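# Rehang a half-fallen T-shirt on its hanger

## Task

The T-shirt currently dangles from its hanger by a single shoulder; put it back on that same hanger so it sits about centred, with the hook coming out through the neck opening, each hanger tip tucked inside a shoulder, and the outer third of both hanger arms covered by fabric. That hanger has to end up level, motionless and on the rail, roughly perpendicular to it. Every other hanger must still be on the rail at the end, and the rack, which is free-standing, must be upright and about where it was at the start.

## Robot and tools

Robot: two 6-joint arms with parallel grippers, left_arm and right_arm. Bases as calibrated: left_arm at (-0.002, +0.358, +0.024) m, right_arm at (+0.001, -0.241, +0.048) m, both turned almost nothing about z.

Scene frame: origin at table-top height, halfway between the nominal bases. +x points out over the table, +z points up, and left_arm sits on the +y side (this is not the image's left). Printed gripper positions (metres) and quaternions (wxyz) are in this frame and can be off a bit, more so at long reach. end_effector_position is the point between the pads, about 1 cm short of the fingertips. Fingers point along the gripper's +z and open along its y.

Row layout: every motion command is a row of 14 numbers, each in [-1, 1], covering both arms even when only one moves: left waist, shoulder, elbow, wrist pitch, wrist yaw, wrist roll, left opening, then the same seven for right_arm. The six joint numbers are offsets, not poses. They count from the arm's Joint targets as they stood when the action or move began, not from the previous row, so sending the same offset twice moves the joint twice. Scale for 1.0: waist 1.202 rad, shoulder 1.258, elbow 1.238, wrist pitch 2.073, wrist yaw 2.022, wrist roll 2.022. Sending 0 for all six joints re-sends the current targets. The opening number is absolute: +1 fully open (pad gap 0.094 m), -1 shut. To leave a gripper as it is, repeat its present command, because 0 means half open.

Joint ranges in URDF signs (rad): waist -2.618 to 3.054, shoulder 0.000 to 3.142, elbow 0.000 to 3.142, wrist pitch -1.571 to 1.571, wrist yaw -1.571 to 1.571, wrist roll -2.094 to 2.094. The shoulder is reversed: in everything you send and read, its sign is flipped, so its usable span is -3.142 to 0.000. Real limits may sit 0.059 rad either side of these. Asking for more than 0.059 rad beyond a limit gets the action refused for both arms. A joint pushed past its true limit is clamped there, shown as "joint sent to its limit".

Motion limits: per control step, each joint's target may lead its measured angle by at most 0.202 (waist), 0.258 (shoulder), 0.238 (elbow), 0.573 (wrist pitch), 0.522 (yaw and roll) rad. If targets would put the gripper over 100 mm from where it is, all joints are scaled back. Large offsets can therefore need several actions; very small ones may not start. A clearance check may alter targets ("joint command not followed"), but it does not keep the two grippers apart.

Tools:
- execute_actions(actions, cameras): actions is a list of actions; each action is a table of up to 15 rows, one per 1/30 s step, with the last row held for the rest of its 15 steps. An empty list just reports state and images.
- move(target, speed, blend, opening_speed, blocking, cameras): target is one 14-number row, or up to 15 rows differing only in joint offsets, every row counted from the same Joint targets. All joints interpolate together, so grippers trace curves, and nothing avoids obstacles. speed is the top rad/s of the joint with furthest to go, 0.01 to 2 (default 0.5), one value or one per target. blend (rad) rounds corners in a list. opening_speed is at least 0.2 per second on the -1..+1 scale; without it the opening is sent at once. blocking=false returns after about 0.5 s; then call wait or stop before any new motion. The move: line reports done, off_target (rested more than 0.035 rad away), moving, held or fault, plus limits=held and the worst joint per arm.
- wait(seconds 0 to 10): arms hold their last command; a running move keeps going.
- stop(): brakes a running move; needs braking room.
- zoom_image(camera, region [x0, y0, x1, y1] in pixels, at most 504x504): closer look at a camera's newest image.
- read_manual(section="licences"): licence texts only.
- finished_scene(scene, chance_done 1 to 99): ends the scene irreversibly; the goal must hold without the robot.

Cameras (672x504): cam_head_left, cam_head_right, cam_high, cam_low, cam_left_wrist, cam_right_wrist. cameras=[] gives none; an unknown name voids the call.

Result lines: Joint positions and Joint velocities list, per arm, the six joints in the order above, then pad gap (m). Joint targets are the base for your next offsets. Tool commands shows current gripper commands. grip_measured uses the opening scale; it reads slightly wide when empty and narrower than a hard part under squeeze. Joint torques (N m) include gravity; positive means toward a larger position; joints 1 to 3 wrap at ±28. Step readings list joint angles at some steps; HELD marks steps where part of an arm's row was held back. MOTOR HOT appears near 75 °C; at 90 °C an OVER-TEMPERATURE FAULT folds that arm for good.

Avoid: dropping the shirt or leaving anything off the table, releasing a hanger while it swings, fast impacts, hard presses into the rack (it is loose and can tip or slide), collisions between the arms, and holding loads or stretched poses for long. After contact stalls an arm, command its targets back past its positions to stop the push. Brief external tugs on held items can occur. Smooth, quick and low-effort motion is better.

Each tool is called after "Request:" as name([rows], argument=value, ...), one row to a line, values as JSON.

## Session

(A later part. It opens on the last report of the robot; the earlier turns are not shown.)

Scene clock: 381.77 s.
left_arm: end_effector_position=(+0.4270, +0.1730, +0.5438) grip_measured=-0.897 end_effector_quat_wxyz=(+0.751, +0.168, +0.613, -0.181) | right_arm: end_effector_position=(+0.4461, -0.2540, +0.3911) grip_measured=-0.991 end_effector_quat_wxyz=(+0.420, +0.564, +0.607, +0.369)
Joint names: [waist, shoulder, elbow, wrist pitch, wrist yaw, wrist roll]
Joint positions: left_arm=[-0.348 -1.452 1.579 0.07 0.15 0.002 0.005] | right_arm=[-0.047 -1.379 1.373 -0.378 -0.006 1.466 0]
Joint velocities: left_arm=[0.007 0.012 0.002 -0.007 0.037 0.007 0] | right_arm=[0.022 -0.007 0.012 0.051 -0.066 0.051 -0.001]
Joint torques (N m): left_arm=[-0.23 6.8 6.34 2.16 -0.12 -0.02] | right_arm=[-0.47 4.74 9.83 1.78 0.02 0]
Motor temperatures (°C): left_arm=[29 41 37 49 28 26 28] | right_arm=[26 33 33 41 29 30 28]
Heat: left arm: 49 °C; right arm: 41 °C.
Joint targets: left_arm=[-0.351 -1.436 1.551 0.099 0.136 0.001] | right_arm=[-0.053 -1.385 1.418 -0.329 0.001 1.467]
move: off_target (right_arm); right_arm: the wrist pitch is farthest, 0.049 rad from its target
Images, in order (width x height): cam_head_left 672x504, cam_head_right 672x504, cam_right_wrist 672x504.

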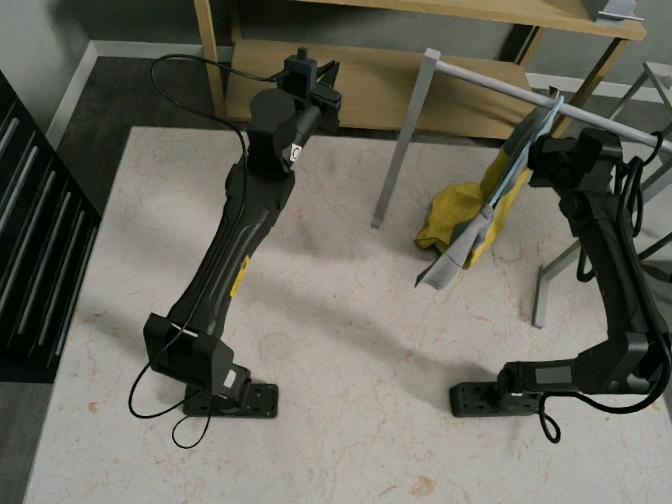

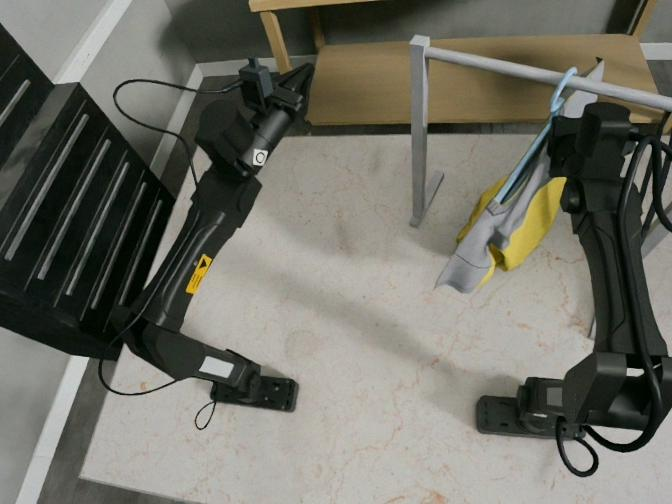

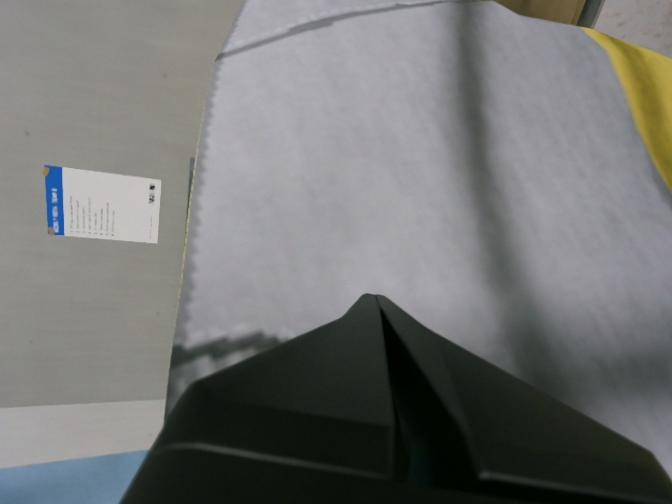

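Request:
move(target=[0,0,0,0,0,0,-0.9,0.035,0.1405,-0.07,-0.058,0,0,-1], speed=0.15, cameras=["cam_head_left","cam_right_wrist","cam_head_right"])

Request:
zoom_image(camera="cam_head_right", region=[380, 20, 600, 290])

Request:
zoom_image(camera="cam_right_wrist", region=[200, 150, 450, 340])

Scene clock: 383.80 s.
left_arm: end_effector_position=(+0.4270, +0.1730, +0.5438) grip_measured=-0.897 end_effector_quat_wxyz=(+0.751, +0.168, +0.613, -0.181) | right_arm: end_effector_position=(+0.4062, -0.2401, +0.4277) grip_measured=-0.991 end_effector_quat_wxyz=(+0.437, +0.540, +0.600, +0.395)
Joint names: [waist, shoulder, elbow, wrist pitch, wrist yaw, wrist roll]
Joint positions: left_arm=[-0.348 -1.452 1.579 0.07 0.15 0.002 0.005] | right_arm=[-0.017 -1.232 1.347 -0.426 -0.006 1.466 0]
Joint velocities: left_arm=[-0.002 0.002 0.007 0.037 -0.007 -0.051 -0.001] | right_arm=[-0.002 -0.007 -0.012 -0.051 0.037 -0.051 -0.001]
Joint torques (N m): left_arm=[-0.24 6.94 6.68 2.15 -0.08 -0.03] | right_arm=[0.44 5.75 5.18 1.13 0.02 0.01]
Motor temperatures (°C): left_arm=[29 41 37 49 28 26 28] | right_arm=[26 33 33 41 29 30 28]
Heat: left arm: 49 °C; right arm: 41 °C.
Joint targets: left_arm=[-0.351 -1.436 1.551 0.099 0.136 0.001] | right_arm=[-0.011 -1.208 1.332 -0.449 0.001 1.467]
move: done
Images, in order (width x height): cam_head_left 672x504, cam_head_right 672x504, cam_right_wrist 672x504.

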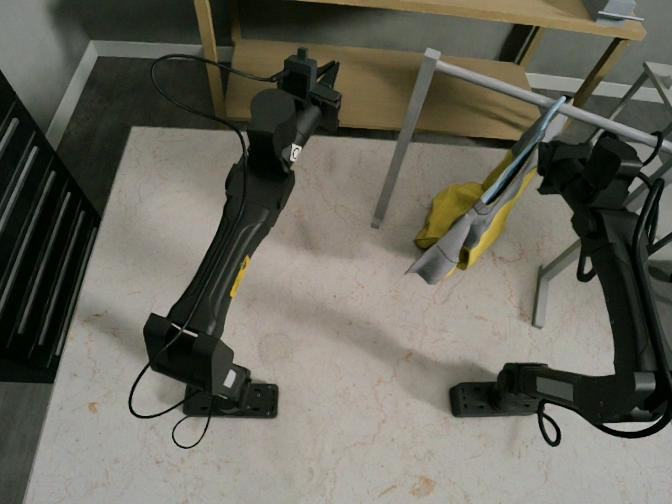

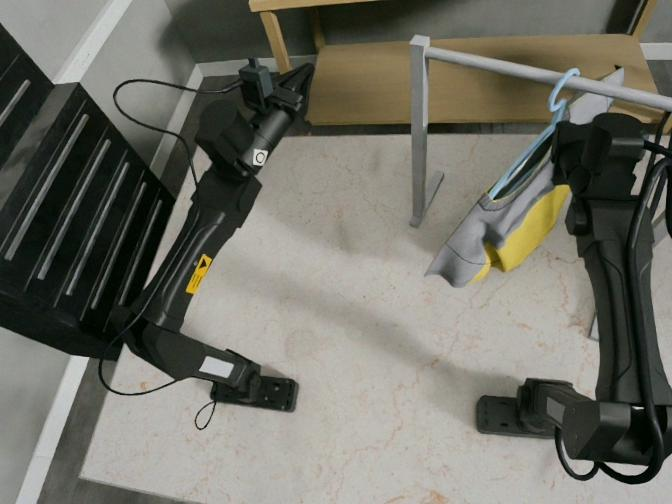

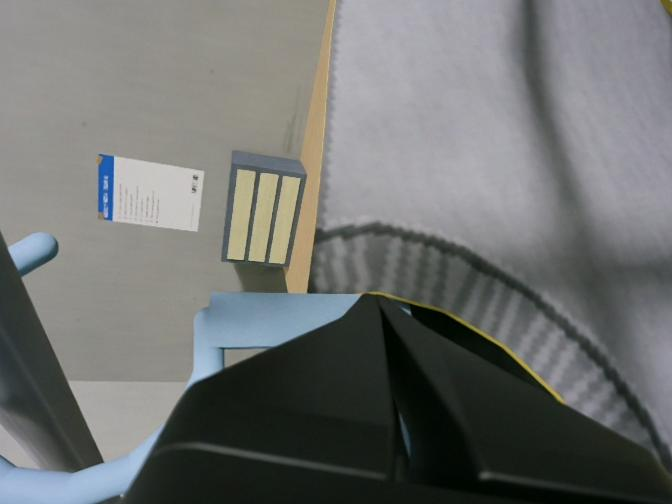

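Scaled by 1.867 from the camera's 672x504 image, which has a finer 960x720 frame.

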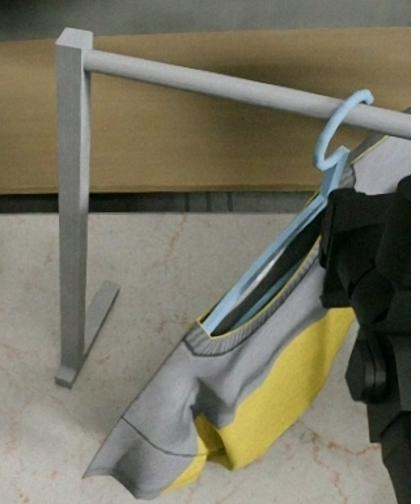

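Scaled by 2.016 from the camera's 672x504 image, which has a finer 960x720 frame.

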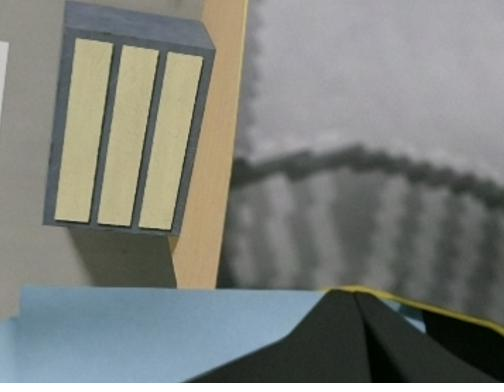

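Request:
move([
  [0,0,0,0,0,0,-0.9,0.02,-0.12,0.52,-0.36,0,0,-1],
  [0,0,0,0,0,0,-0.9,0.02,-0.310,0.456,-0.309,0,0,-1],
], speed=0.2, cameras=["cam_head_left","cam_right_wrist","cam_head_right"])

Request:
zoom_image(camera="cam_right_wrist", region=[200, 150, 550, 400])

Scene clock: 389.67 s.
left_arm: end_effector_position=(+0.4270, +0.1730, +0.5438) grip_measured=-0.897 end_effector_quat_wxyz=(+0.751, +0.168, +0.613, -0.181) | right_arm: end_effector_position=(+0.4120, -0.2304, +0.3808) grip_measured=-0.991 end_effector_quat_wxyz=(+0.268, +0.615, +0.698, +0.250)
Joint names: [waist, shoulder, elbow, wrist pitch, wrist yaw, wrist roll]
Joint positions: left_arm=[-0.348 -1.452 1.579 0.07 0.15 0.002 0.005] | right_arm=[0.007 -1.596 1.906 -1.13 -0.006 1.466 0]
Joint velocities: left_arm=[-0.012 0.007 0.007 0.007 -0.037 0.051 0.001] | right_arm=[0.002 0.012 0.007 0.007 0.007 -0.007 0]
Joint torques (N m): left_arm=[-0.25 6.89 6.45 2.17 -0.11 -0.03] | right_arm=[0.44 6.11 4.81 1.43 0.02 0.01]
Motor temperatures (°C): left_arm=[29 41 37 49 28 26 28] | right_arm=[26 33 33 40 29 30 28]
Heat: left arm: 49 °C; right arm: 40 °C.
Joint targets: left_arm=[-0.351 -1.436 1.551 0.099 0.136 0.001] | right_arm=[0.013 -1.598 1.896 -1.090 0.001 1.467]
move: off_target (right_arm); right_arm: the wrist pitch is farthest, 0.040 rad from its target
Images, in order (width x height): cam_head_left 672x504, cam_head_right 672x504, cam_right_wrist 672x504.

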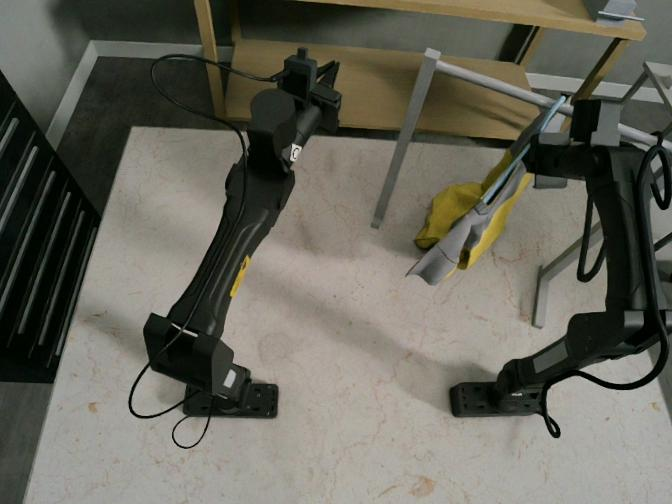

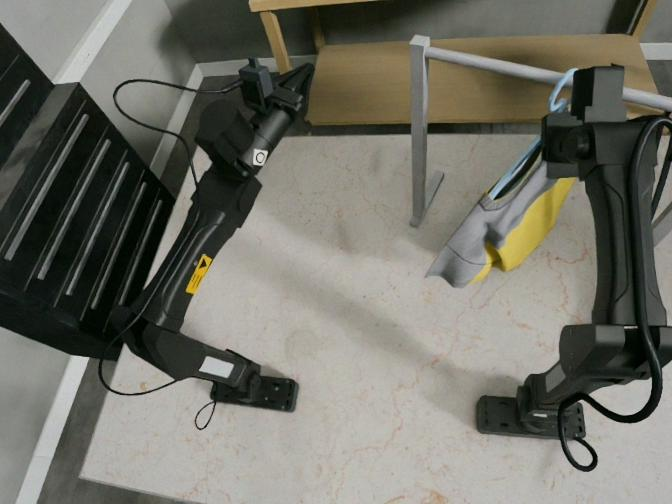

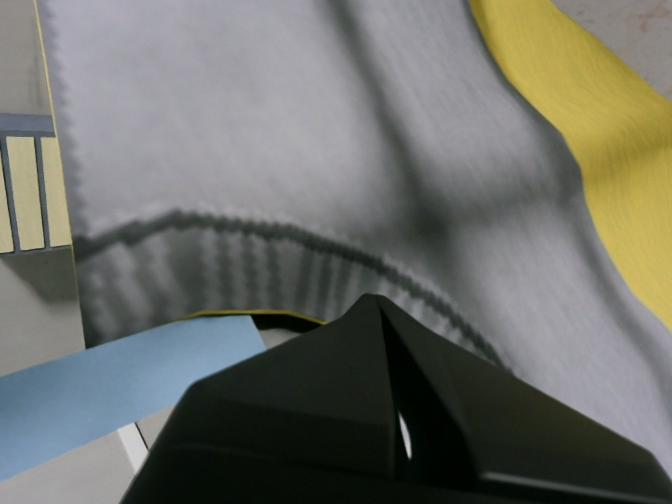

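Scaled by 1.440 from the camera's 672x504 image, which has a finer 960x720 frame.

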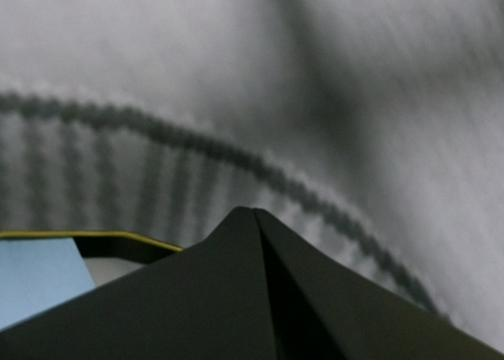

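Request:
move([
  [0,0,0,0,0,0,-0.9,0,0.05,0.11,-0.09,0,0,-1],
  [0,0,0,0,0,0,-0.9,0.018,0.05,0.11,-0.09,0,0,-1],
], speed=0.2, cameras=["cam_right_wrist"])

Request:
zoom_image(camera="cam_right_wrist", region=[200, 150, 550, 400])

Scene clock: 391.43 s.
left_arm: end_effector_position=(+0.4270, +0.1730, +0.5438) grip_measured=-0.897 end_effector_quat_wxyz=(+0.751, +0.168, +0.613, -0.181) | right_arm: end_effector_position=(+0.3838, -0.2217, +0.4090) grip_measured=-0.991 end_effector_quat_wxyz=(+0.268, +0.606, +0.704, +0.255)
Joint names: [waist, shoulder, elbow, wrist pitch, wrist yaw, wrist roll]
Joint positions: left_arm=[-0.348 -1.452 1.579 0.07 0.15 0.002 0.005] | right_arm=[0.031 -1.558 2 -1.254 -0.006 1.466 0]
Joint velocities: left_arm=[-0.002 -0.002 0.007 -0.037 -0.066 -0.007 -0.001] | right_arm=[0.002 0.002 -0.017 -0.022 0.037 -0.037 -0.001]
Joint torques (N m): left_arm=[-0.2 7.08 6.52 2.13 -0.13 -0.04] | right_arm=[0.27 7.56 7.51 0.87 0.01 0.01]
Motor temperatures (°C): left_arm=[29 41 37 49 28 26 28] | right_arm=[26 33 33 40 29 30 28]
Heat: left arm: 49 °C; right arm: 40 °C.
Joint targets: left_arm=[-0.351 -1.436 1.551 0.099 0.136 0.001] | right_arm=[0.035 -1.535 2.032 -1.276 0.001 1.467]
move: done
Images, in order (width x height): cam_right_wrist 672x504.

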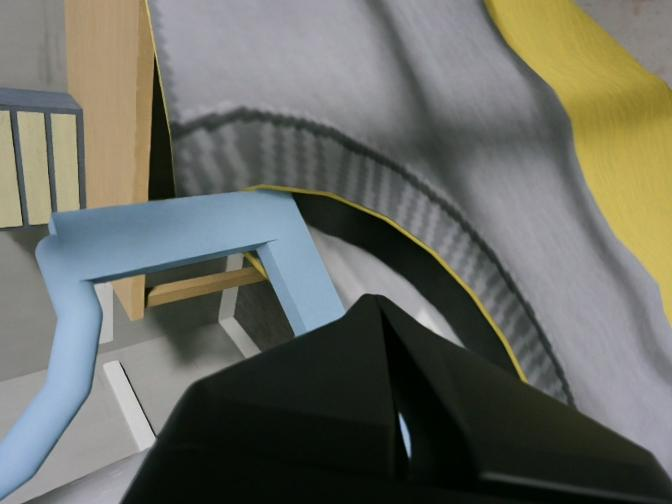

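Scaled by 1.440 from the camera's 672x504 image, which has a finer 960x720 frame.

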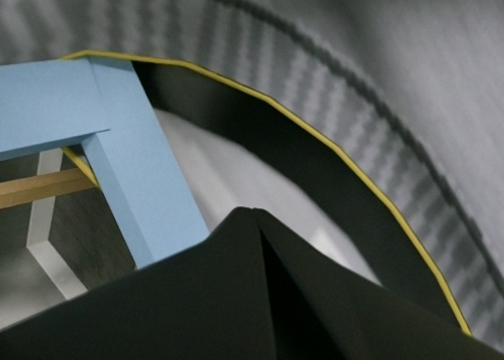

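Request:
move(target=[0,0,0,0,0,0,-0.9,0,-0.04,-0.09,0.07,0,0,-1], speed=0.12, cameras=["cam_right_wrist"])

Request:
zoom_image(camera="cam_right_wrist", region=[200, 150, 550, 400])

Scene clock: 393.43 s.
left_arm: end_effector_position=(+0.4270, +0.1730, +0.5438) grip_measured=-0.897 end_effector_quat_wxyz=(+0.751, +0.168, +0.613, -0.181) | right_arm: end_effector_position=(+0.4017, -0.2209, +0.3906) grip_measured=-0.991 end_effector_quat_wxyz=(+0.266, +0.606, +0.705, +0.254)
Joint names: [waist, shoulder, elbow, wrist pitch, wrist yaw, wrist roll]
Joint positions: left_arm=[-0.348 -1.452 1.579 0.07 0.15 0.002 0.005] | right_arm=[0.031 -1.579 1.933 -1.171 -0.006 1.466 0]
Joint velocities: left_arm=[-0.007 0.012 -0.017 -0.051 0.051 -0.037 -0.001] | right_arm=[-0.012 -0.012 -0.012 -0.037 -0.007 0.037 0]
Joint torques (N m): left_arm=[-0.06 6.98 6.43 2.12 -0.1 -0.03] | right_arm=[0.24 5.44 4.52 1.42 0.02 0.01]
Motor temperatures (°C): left_arm=[29 40 37 49 28 26 28] | right_arm=[26 33 33 40 29 30 28]
Heat: left arm: 49 °C; right arm: 40 °C.
Joint targets: left_arm=[-0.351 -1.436 1.551 0.099 0.136 0.001] | right_arm=[0.035 -1.586 1.921 -1.131 0.001 1.467]
move: off_target (right_arm); right_arm: the wrist pitch is farthest, 0.040 rad from its target
Images, in order (width x height): cam_right_wrist 672x504.

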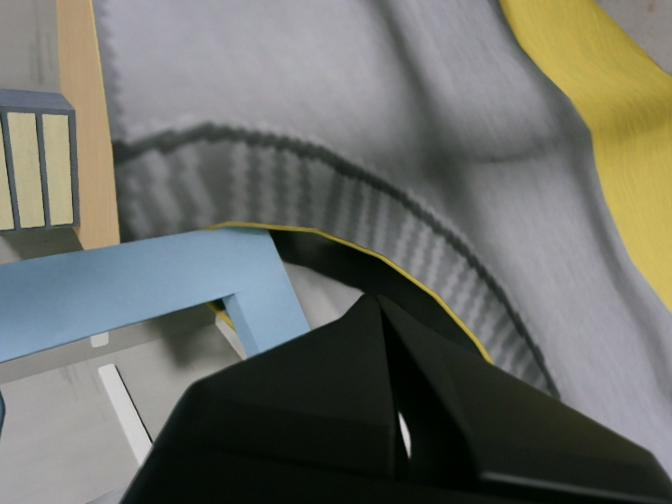

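Scaled by 1.440 from the camera's 672x504 image, which has a finer 960x720 frame.

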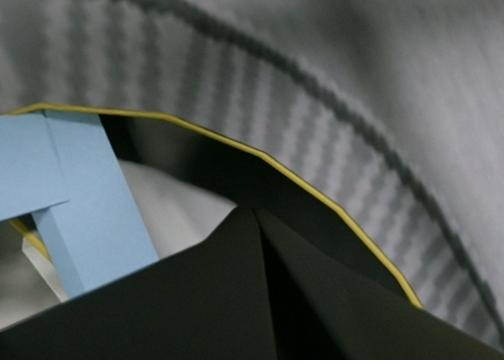

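Request:
move(target=[0,0,0,0,0,0,-0.9,0.018,-0.035,-0.08,0.065,0,0,-1], speed=0.12, cameras=["cam_right_wrist"])

Request:
zoom_image(camera="cam_right_wrist", region=[200, 150, 550, 400])

Scene clock: 395.27 s.
left_arm: end_effector_position=(+0.4270, +0.1730, +0.5438) grip_measured=-0.897 end_effector_quat_wxyz=(+0.751, +0.168, +0.613, -0.181) | right_arm: end_effector_position=(+0.4286, -0.2112, +0.3587) grip_measured=-0.991 end_effector_quat_wxyz=(+0.261, +0.600, +0.712, +0.255)
Joint names: [waist, shoulder, elbow, wrist pitch, wrist yaw, wrist roll]
Joint positions: left_arm=[-0.348 -1.452 1.579 0.07 0.15 0.002 0.005] | right_arm=[0.051 -1.621 1.835 -1.038 -0.006 1.466 0]
Joint velocities: left_arm=[-0.007 -0.002 -0.012 -0.022 -0.022 0.095 -0.001] | right_arm=[0.002 0.007 -0.022 -0.066 0.022 -0.037 0]
Joint torques (N m): left_arm=[-0.16 7.06 6.2 2.14 -0.11 -0.05] | right_arm=[0.39 6.11 4.81 1.39 0.03 0.01]
Motor temperatures (°C): left_arm=[29 40 37 49 28 26 28] | right_arm=[26 33 33 40 29 30 28]
Heat: left arm: 49 °C; right arm: 40 °C.
Joint targets: left_arm=[-0.351 -1.436 1.551 0.099 0.136 0.001] | right_arm=[0.056 -1.630 1.822 -0.996 0.001 1.467]
move: off_target (right_arm); right_arm: the wrist pitch is farthest, 0.042 rad from its target
Images, in order (width x height): cam_right_wrist 672x504.

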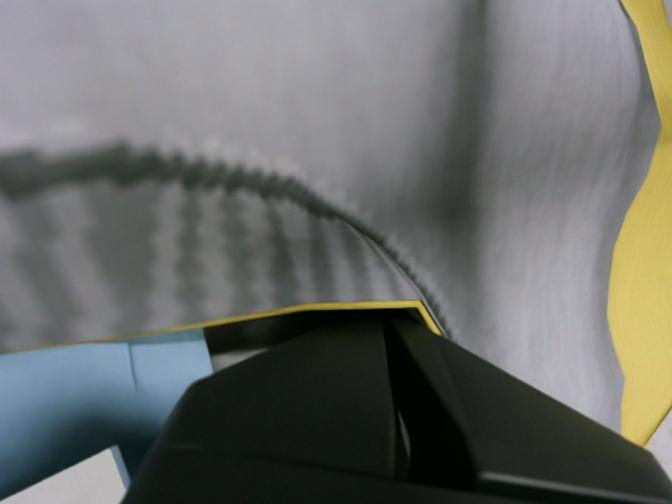

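Scaled by 1.440 from the camera's 672x504 image, which has a finer 960x720 frame.

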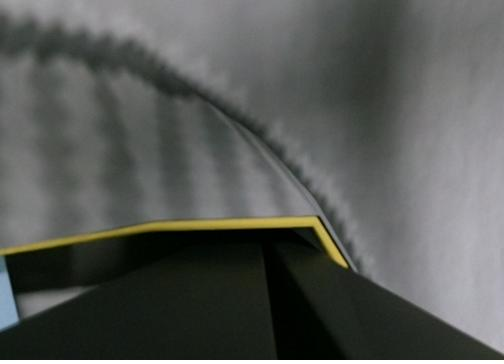

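Request:
move([
  [0,0,0,0,0,0,-0.9,-0.032,0.029,-0.077,0.09,0,0,-1],
], speed=0.1, cameras=["cam_right_wrist","cam_head_left","cam_head_right"])

Request:
zoom_image(camera="cam_head_right", region=[380, 20, 600, 290])

Scene clock: 397.97 s.
left_arm: end_effector_position=(+0.4270, +0.1730, +0.5438) grip_measured=-0.897 end_effector_quat_wxyz=(+0.751, +0.168, +0.613, -0.181) | right_arm: end_effector_position=(+0.4547, -0.2197, +0.3542) grip_measured=-0.991 end_effector_quat_wxyz=(+0.296, +0.596, +0.692, +0.281)
Joint names: [waist, shoulder, elbow, wrist pitch, wrist yaw, wrist roll]
Joint positions: left_arm=[-0.348 -1.452 1.579 0.07 0.15 0.002 0.005] | right_arm=[0.029 -1.621 1.744 -0.852 -0.006 1.466 0]
Joint velocities: left_arm=[0.002 0.017 -0.002 0.022 -0.007 -0.022 0] | right_arm=[0.012 0.002 0.007 -0.007 -0.022 0.022 -0.001]
Joint torques (N m): left_arm=[-0.23 6.94 6.57 2.15 -0.12 -0.04] | right_arm=[-0.87 9.72 4.83 1.49 0.01 0.01]
Motor temperatures (°C): left_arm=[29 40 37 49 28 26 28] | right_arm=[26 33 33 40 29 30 28]
Heat: left arm: 49 °C; right arm: 40 °C.
Joint targets: left_arm=[-0.351 -1.436 1.551 0.099 0.136 0.001] | right_arm=[0.018 -1.593 1.726 -0.810 0.001 1.467]
move: off_target (right_arm); right_arm: the wrist pitch is farthest, 0.043 rad from its target
Images, in order (width x height): cam_head_left 672x504, cam_head_right 672x504, cam_right_wrist 672x504.

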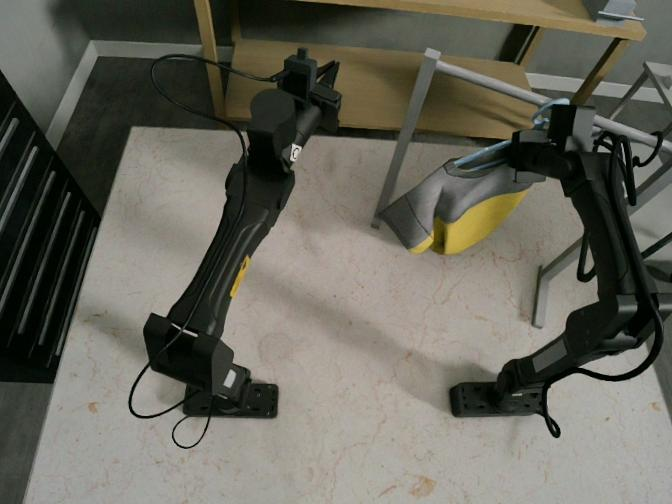

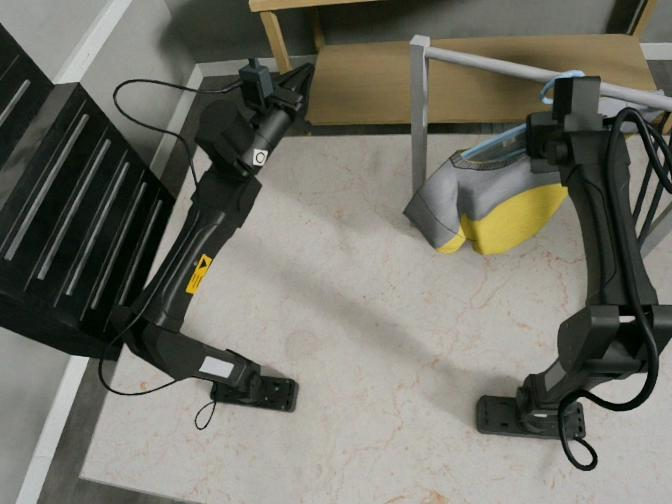

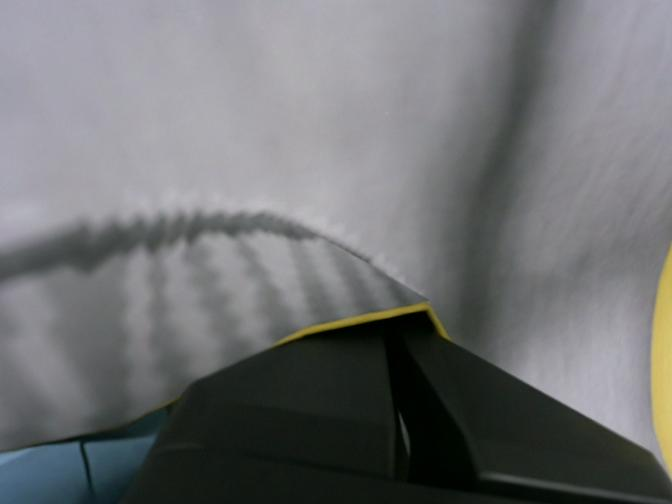

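Scaled by 1.867 from the camera's 672x504 image, which has a finer 960x720 frame.

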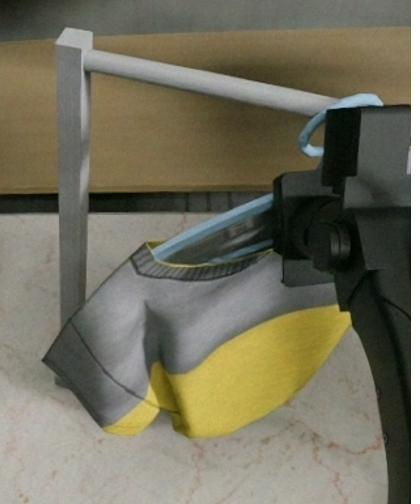

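Request:
move(target=[-0.439,0.513,-0.515,-0.12,-0.067,0,0.9,0,0,0,0,0,0,-1], speed=0.5, cameras=["cam_left_wrist","cam_head_left","cam_low"])

Request:
zoom_image(camera="cam_head_left", region=[330, 60, 590, 300])

Scene clock: 403.40 s.
left_arm: end_effector_position=(+0.2006, +0.1116, +0.4353) grip_measured=+0.897 end_effector_quat_wxyz=(+0.650, +0.300, +0.625, -0.310) | right_arm: end_effector_position=(+0.4547, -0.2197, +0.3542) grip_measured=-0.991 end_effector_quat_wxyz=(+0.296, +0.596, +0.692, +0.281)
Joint names: [waist, shoulder, elbow, wrist pitch, wrist yaw, wrist roll]
Joint positions: left_arm=[-0.874 -0.8 0.939 -0.101 0.015 0.002 0.089] | right_arm=[0.029 -1.621 1.744 -0.852 -0.006 1.466 0]
Joint velocities: left_arm=[-0.012 0.002 -0.007 -0.022 -0.037 -0.066 0.001] | right_arm=[-0.007 -0.002 -0.022 -0.022 -0.095 0.037 0]
Joint torques (N m): left_arm=[-0.31 0.8 6.6 1.44 -0.05 -0.07] | right_arm=[-0.87 9.69 4.83 1.51 0.02 0.01]
Motor temperatures (°C): left_arm=[29 40 37 49 28 26 28] | right_arm=[26 34 33 41 29 30 28]
Heat: left arm: 49 °C; right arm: 41 °C.
Joint targets: left_arm=[-0.878 -0.791 0.913 -0.150 0.001 0.001] | right_arm=[0.018 -1.593 1.727 -0.810 0.001 1.467]
move: off_target (left_arm, right_arm); left_arm: the wrist pitch is farthest, 0.049 rad from its target; right_arm: the wrist pitch is farthest, 0.042 rad from its target
Images, in order (width x height): cam_head_left 672x504, cam_low 672x504, cam_left_wrist 672x504.

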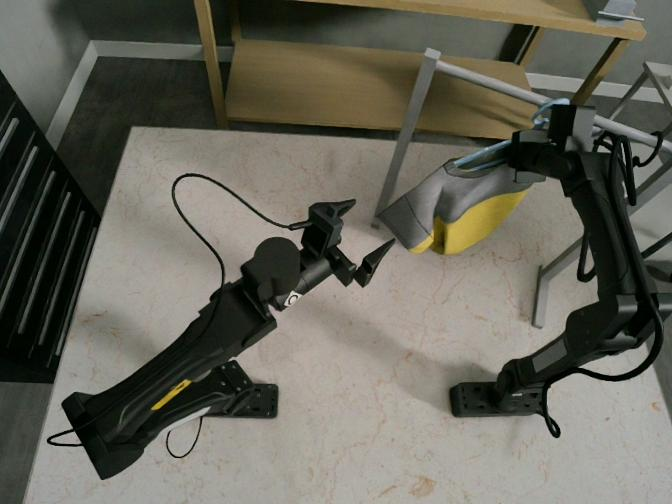

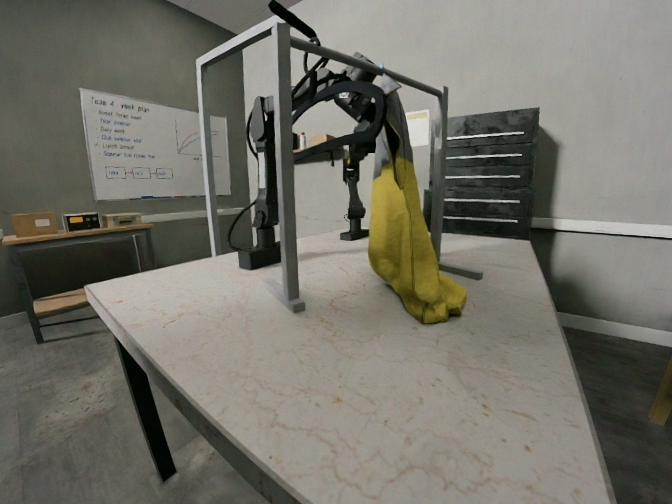

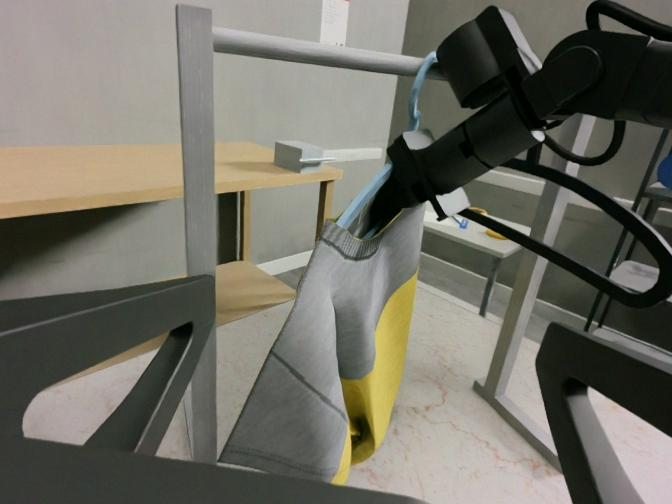

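Scaled by 1.938 from the camera's 672x504 image, which has a finer 960x720 frame.

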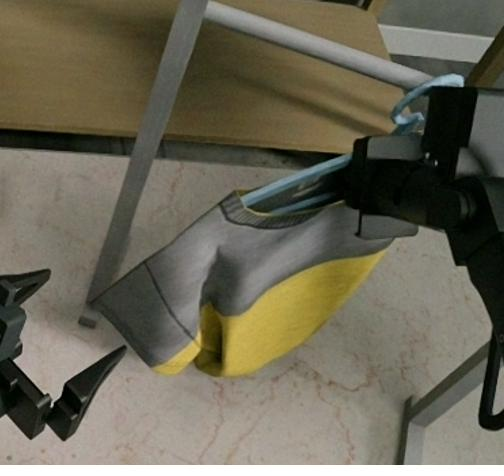

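Request:
move(target=[0.017,-0.309,-0.065,0.222,0,0,1,0,0,0,0,0,0,-1], speed=0.25, cameras=["cam_left_wrist","cam_head_left","cam_high"])

Request:
zoom_image(camera="cam_head_left", region=[330, 60, 590, 300])

Scene clock: 406.37 s.
left_arm: end_effector_position=(+0.2671, +0.0388, +0.3585) grip_measured=+0.997 end_effector_quat_wxyz=(+0.628, +0.307, +0.651, -0.295) | right_arm: end_effector_position=(+0.4547, -0.2197, +0.3542) grip_measured=-0.991 end_effector_quat_wxyz=(+0.296, +0.596, +0.692, +0.281)
Joint names: [waist, shoulder, elbow, wrist pitch, wrist yaw, wrist roll]
Joint positions: left_arm=[-0.863 -1.171 0.857 0.277 0.014 0.002 0.094] | right_arm=[0.029 -1.621 1.744 -0.852 -0.006 1.466 0]
Joint velocities: left_arm=[0.002 0.002 -0.007 0.081 0.022 0.037 0.001] | right_arm=[0.027 0.012 0.012 -0.051 0.051 0.066 0]
Joint torques (N m): left_arm=[0.47 2.99 7.35 2.3 -0.1 -0.04] | right_arm=[-0.85 9.72 4.83 1.51 0.03 0.02]
Motor temperatures (°C): left_arm=[29 40 37 49 28 26 28] | right_arm=[26 34 32 41 29 30 28]
Heat: left arm: 49 °C; right arm: 41 °C.
Joint targets: left_arm=[-0.858 -1.180 0.832 0.310 0.001 0.001] | right_arm=[0.018 -1.593 1.727 -0.810 0.001 1.467]
move: off_target (right_arm); right_arm: the wrist pitch is farthest, 0.042 rad from its target
Images, in order (width x height): cam_head_left 672x504, cam_high 672x504, cam_left_wrist 672x504.

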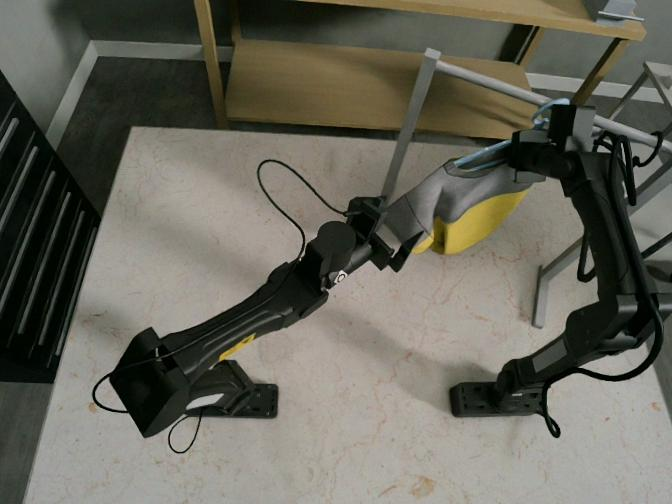

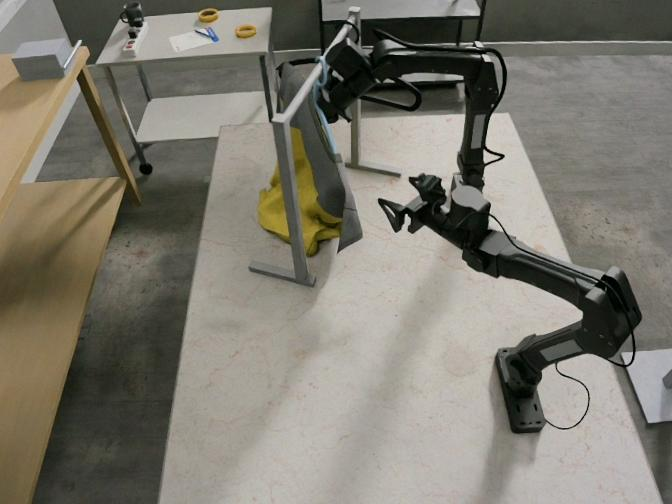

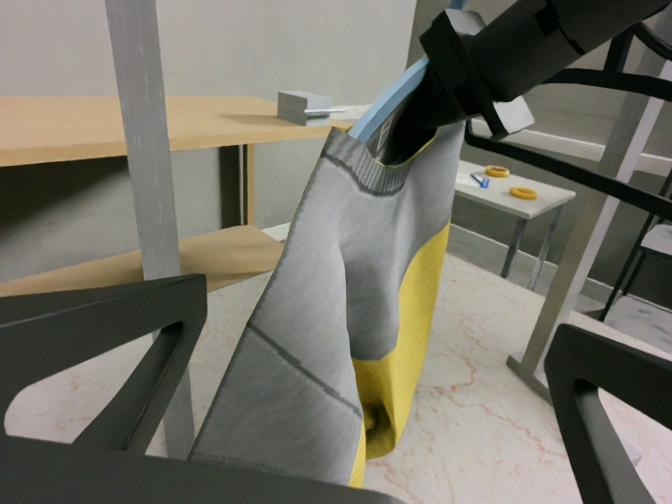

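Scaled by 1.938 from the camera's 672x504 image, which has a finer 960x720 frame.

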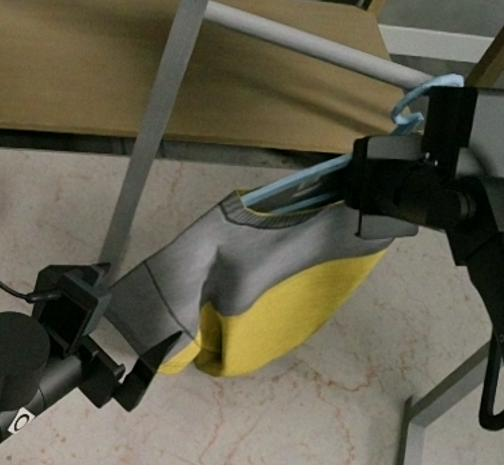

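Request:
move(target=[-0.004,-0.301,0.142,0.0965,0,0,1,0,0,0,0,0,0,-1], speed=0.2, cameras=["cam_left_wrist","cam_head_left","cam_high"])

Request:
zoom_image(camera="cam_head_left", region=[330, 60, 590, 300])

Request:
zoom_image(camera="cam_high", region=[250, 20, 500, 270])

Scene clock: 409.13 s.
left_arm: end_effector_position=(+0.3197, -0.0232, +0.3056) grip_measured=+0.997 end_effector_quat_wxyz=(+0.612, +0.314, +0.666, -0.288) | right_arm: end_effector_position=(+0.4547, -0.2197, +0.3542) grip_measured=-0.991 end_effector_quat_wxyz=(+0.296, +0.596, +0.692, +0.281)
Joint names: [waist, shoulder, elbow, wrist pitch, wrist yaw, wrist roll]
Joint positions: left_arm=[-0.863 -1.539 0.976 0.478 0.014 0.002 0.094] | right_arm=[0.029 -1.621 1.744 -0.852 -0.006 1.466 0]
Joint velocities: left_arm=[0.002 0.007 0.002 0.022 -0.007 0.022 0] | right_arm=[-0.002 0.002 0.002 -0.081 -0.007 0.051 -0.001]
Joint torques (N m): left_arm=[0.13 5.48 12.49 2.26 -0.12 -0.02] | right_arm=[-0.87 9.7 4.88 1.51 0.03 0.01]
Motor temperatures (°C): left_arm=[29 40 37 49 28 26 28] | right_arm=[26 34 32 41 29 30 28]
Heat: left arm: 49 °C; right arm: 41 °C.
Joint targets: left_arm=[-0.863 -1.558 1.009 0.510 0.001 0.001] | right_arm=[0.018 -1.593 1.727 -0.810 0.001 1.467]
move: off_target (right_arm); right_arm: the wrist pitch is farthest, 0.042 rad from its target
Images, in order (width x height): cam_head_left 672x504, cam_high 672x504, cam_left_wrist 672x504.

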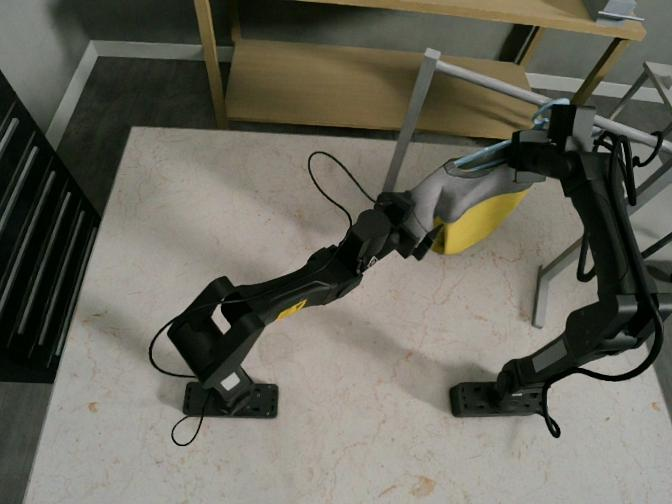

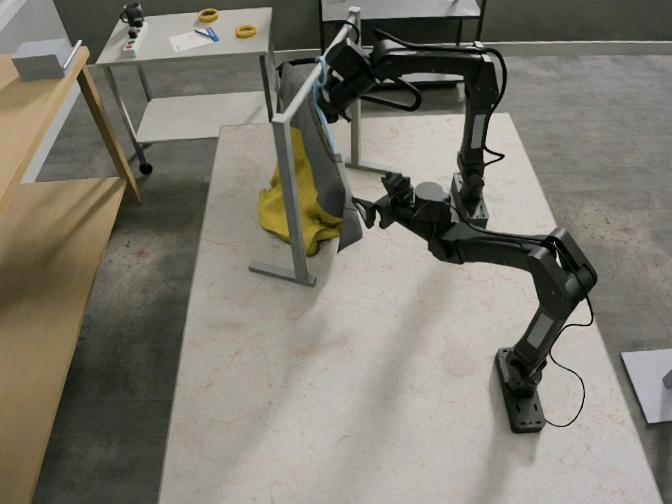

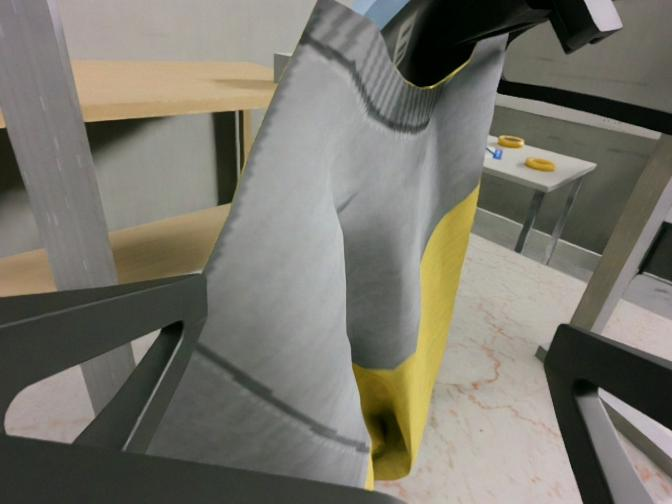

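Scaled by 1.938 from the camera's 672x504 image, which has a finer 960x720 frame.

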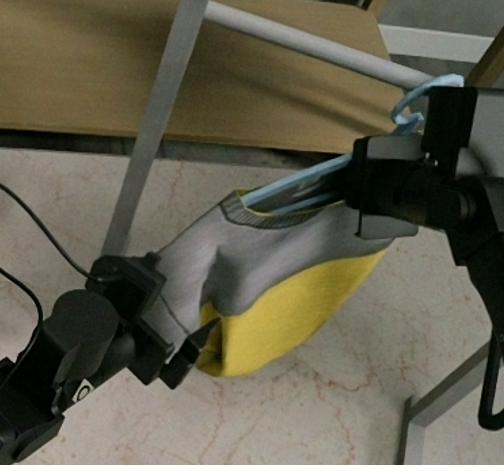

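Scaled by 2.016 from the camera's 672x504 image, which has a finer 960x720 frame.

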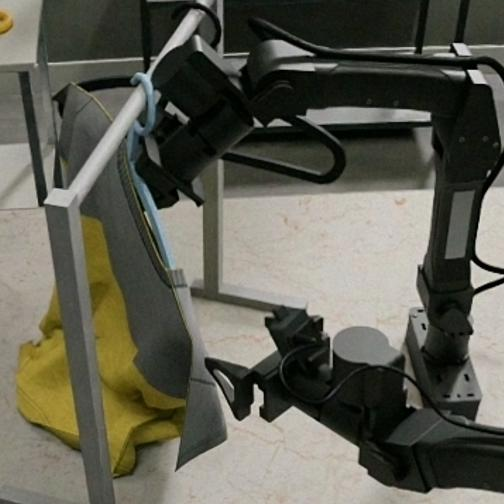

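Request:
move(target=[0,-0.067,0.152,-0.051,0,0,1,0,0,0,0,0,0,-1], speed=0.15, cameras=["cam_left_wrist"])

Request:
zoom_image(camera="cam_left_wrist", region=[100, 0, 604, 504])

Scene clock: 411.17 s.
left_arm: end_effector_position=(+0.3386, -0.0454, +0.3541) grip_measured=+0.997 end_effector_quat_wxyz=(+0.640, +0.302, +0.639, -0.301) | right_arm: end_effector_position=(+0.4547, -0.2197, +0.3542) grip_measured=-0.991 end_effector_quat_wxyz=(+0.296, +0.596, +0.692, +0.281)
Joint names: [waist, shoulder, elbow, wrist pitch, wrist yaw, wrist roll]
Joint positions: left_arm=[-0.863 -1.618 1.166 0.455 0.014 0.002 0.094] | right_arm=[0.029 -1.621 1.744 -0.852 -0.006 1.466 0]
Joint velocities: left_arm=[0.007 0.002 0.007 0.066 -0.007 -0.037 0.001] | right_arm=[-0.002 0.002 -0.022 -0.051 0.007 0.007 0]
Joint torques (N m): left_arm=[-0.05 5.97 12.42 1.46 -0.1 -0.03] | right_arm=[-0.87 9.7 4.83 1.51 0.02 0.01]
Motor temperatures (°C): left_arm=[29 39 37 49 28 26 28] | right_arm=[26 34 32 41 29 30 28]
Heat: left arm: 49 °C; right arm: 41 °C.
Joint targets: left_arm=[-0.863 -1.643 1.197 0.405 0.001 0.001] | right_arm=[0.018 -1.593 1.727 -0.810 0.001 1.467]
move: off_target (left_arm, right_arm); left_arm: the wrist pitch is farthest, 0.050 rad from its target; right_arm: the wrist pitch is farthest, 0.042 rad from its target
Images, in order (width x height): cam_left_wrist 672x504.

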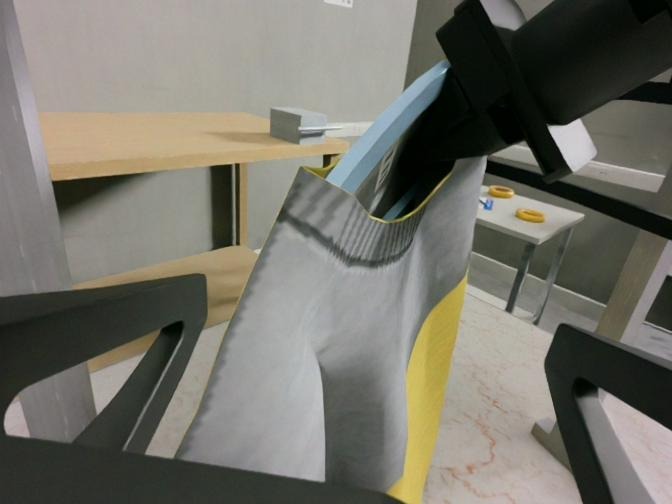

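Scaled by 1.000.

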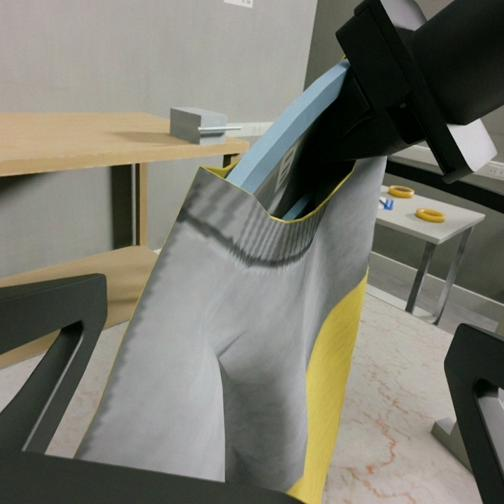

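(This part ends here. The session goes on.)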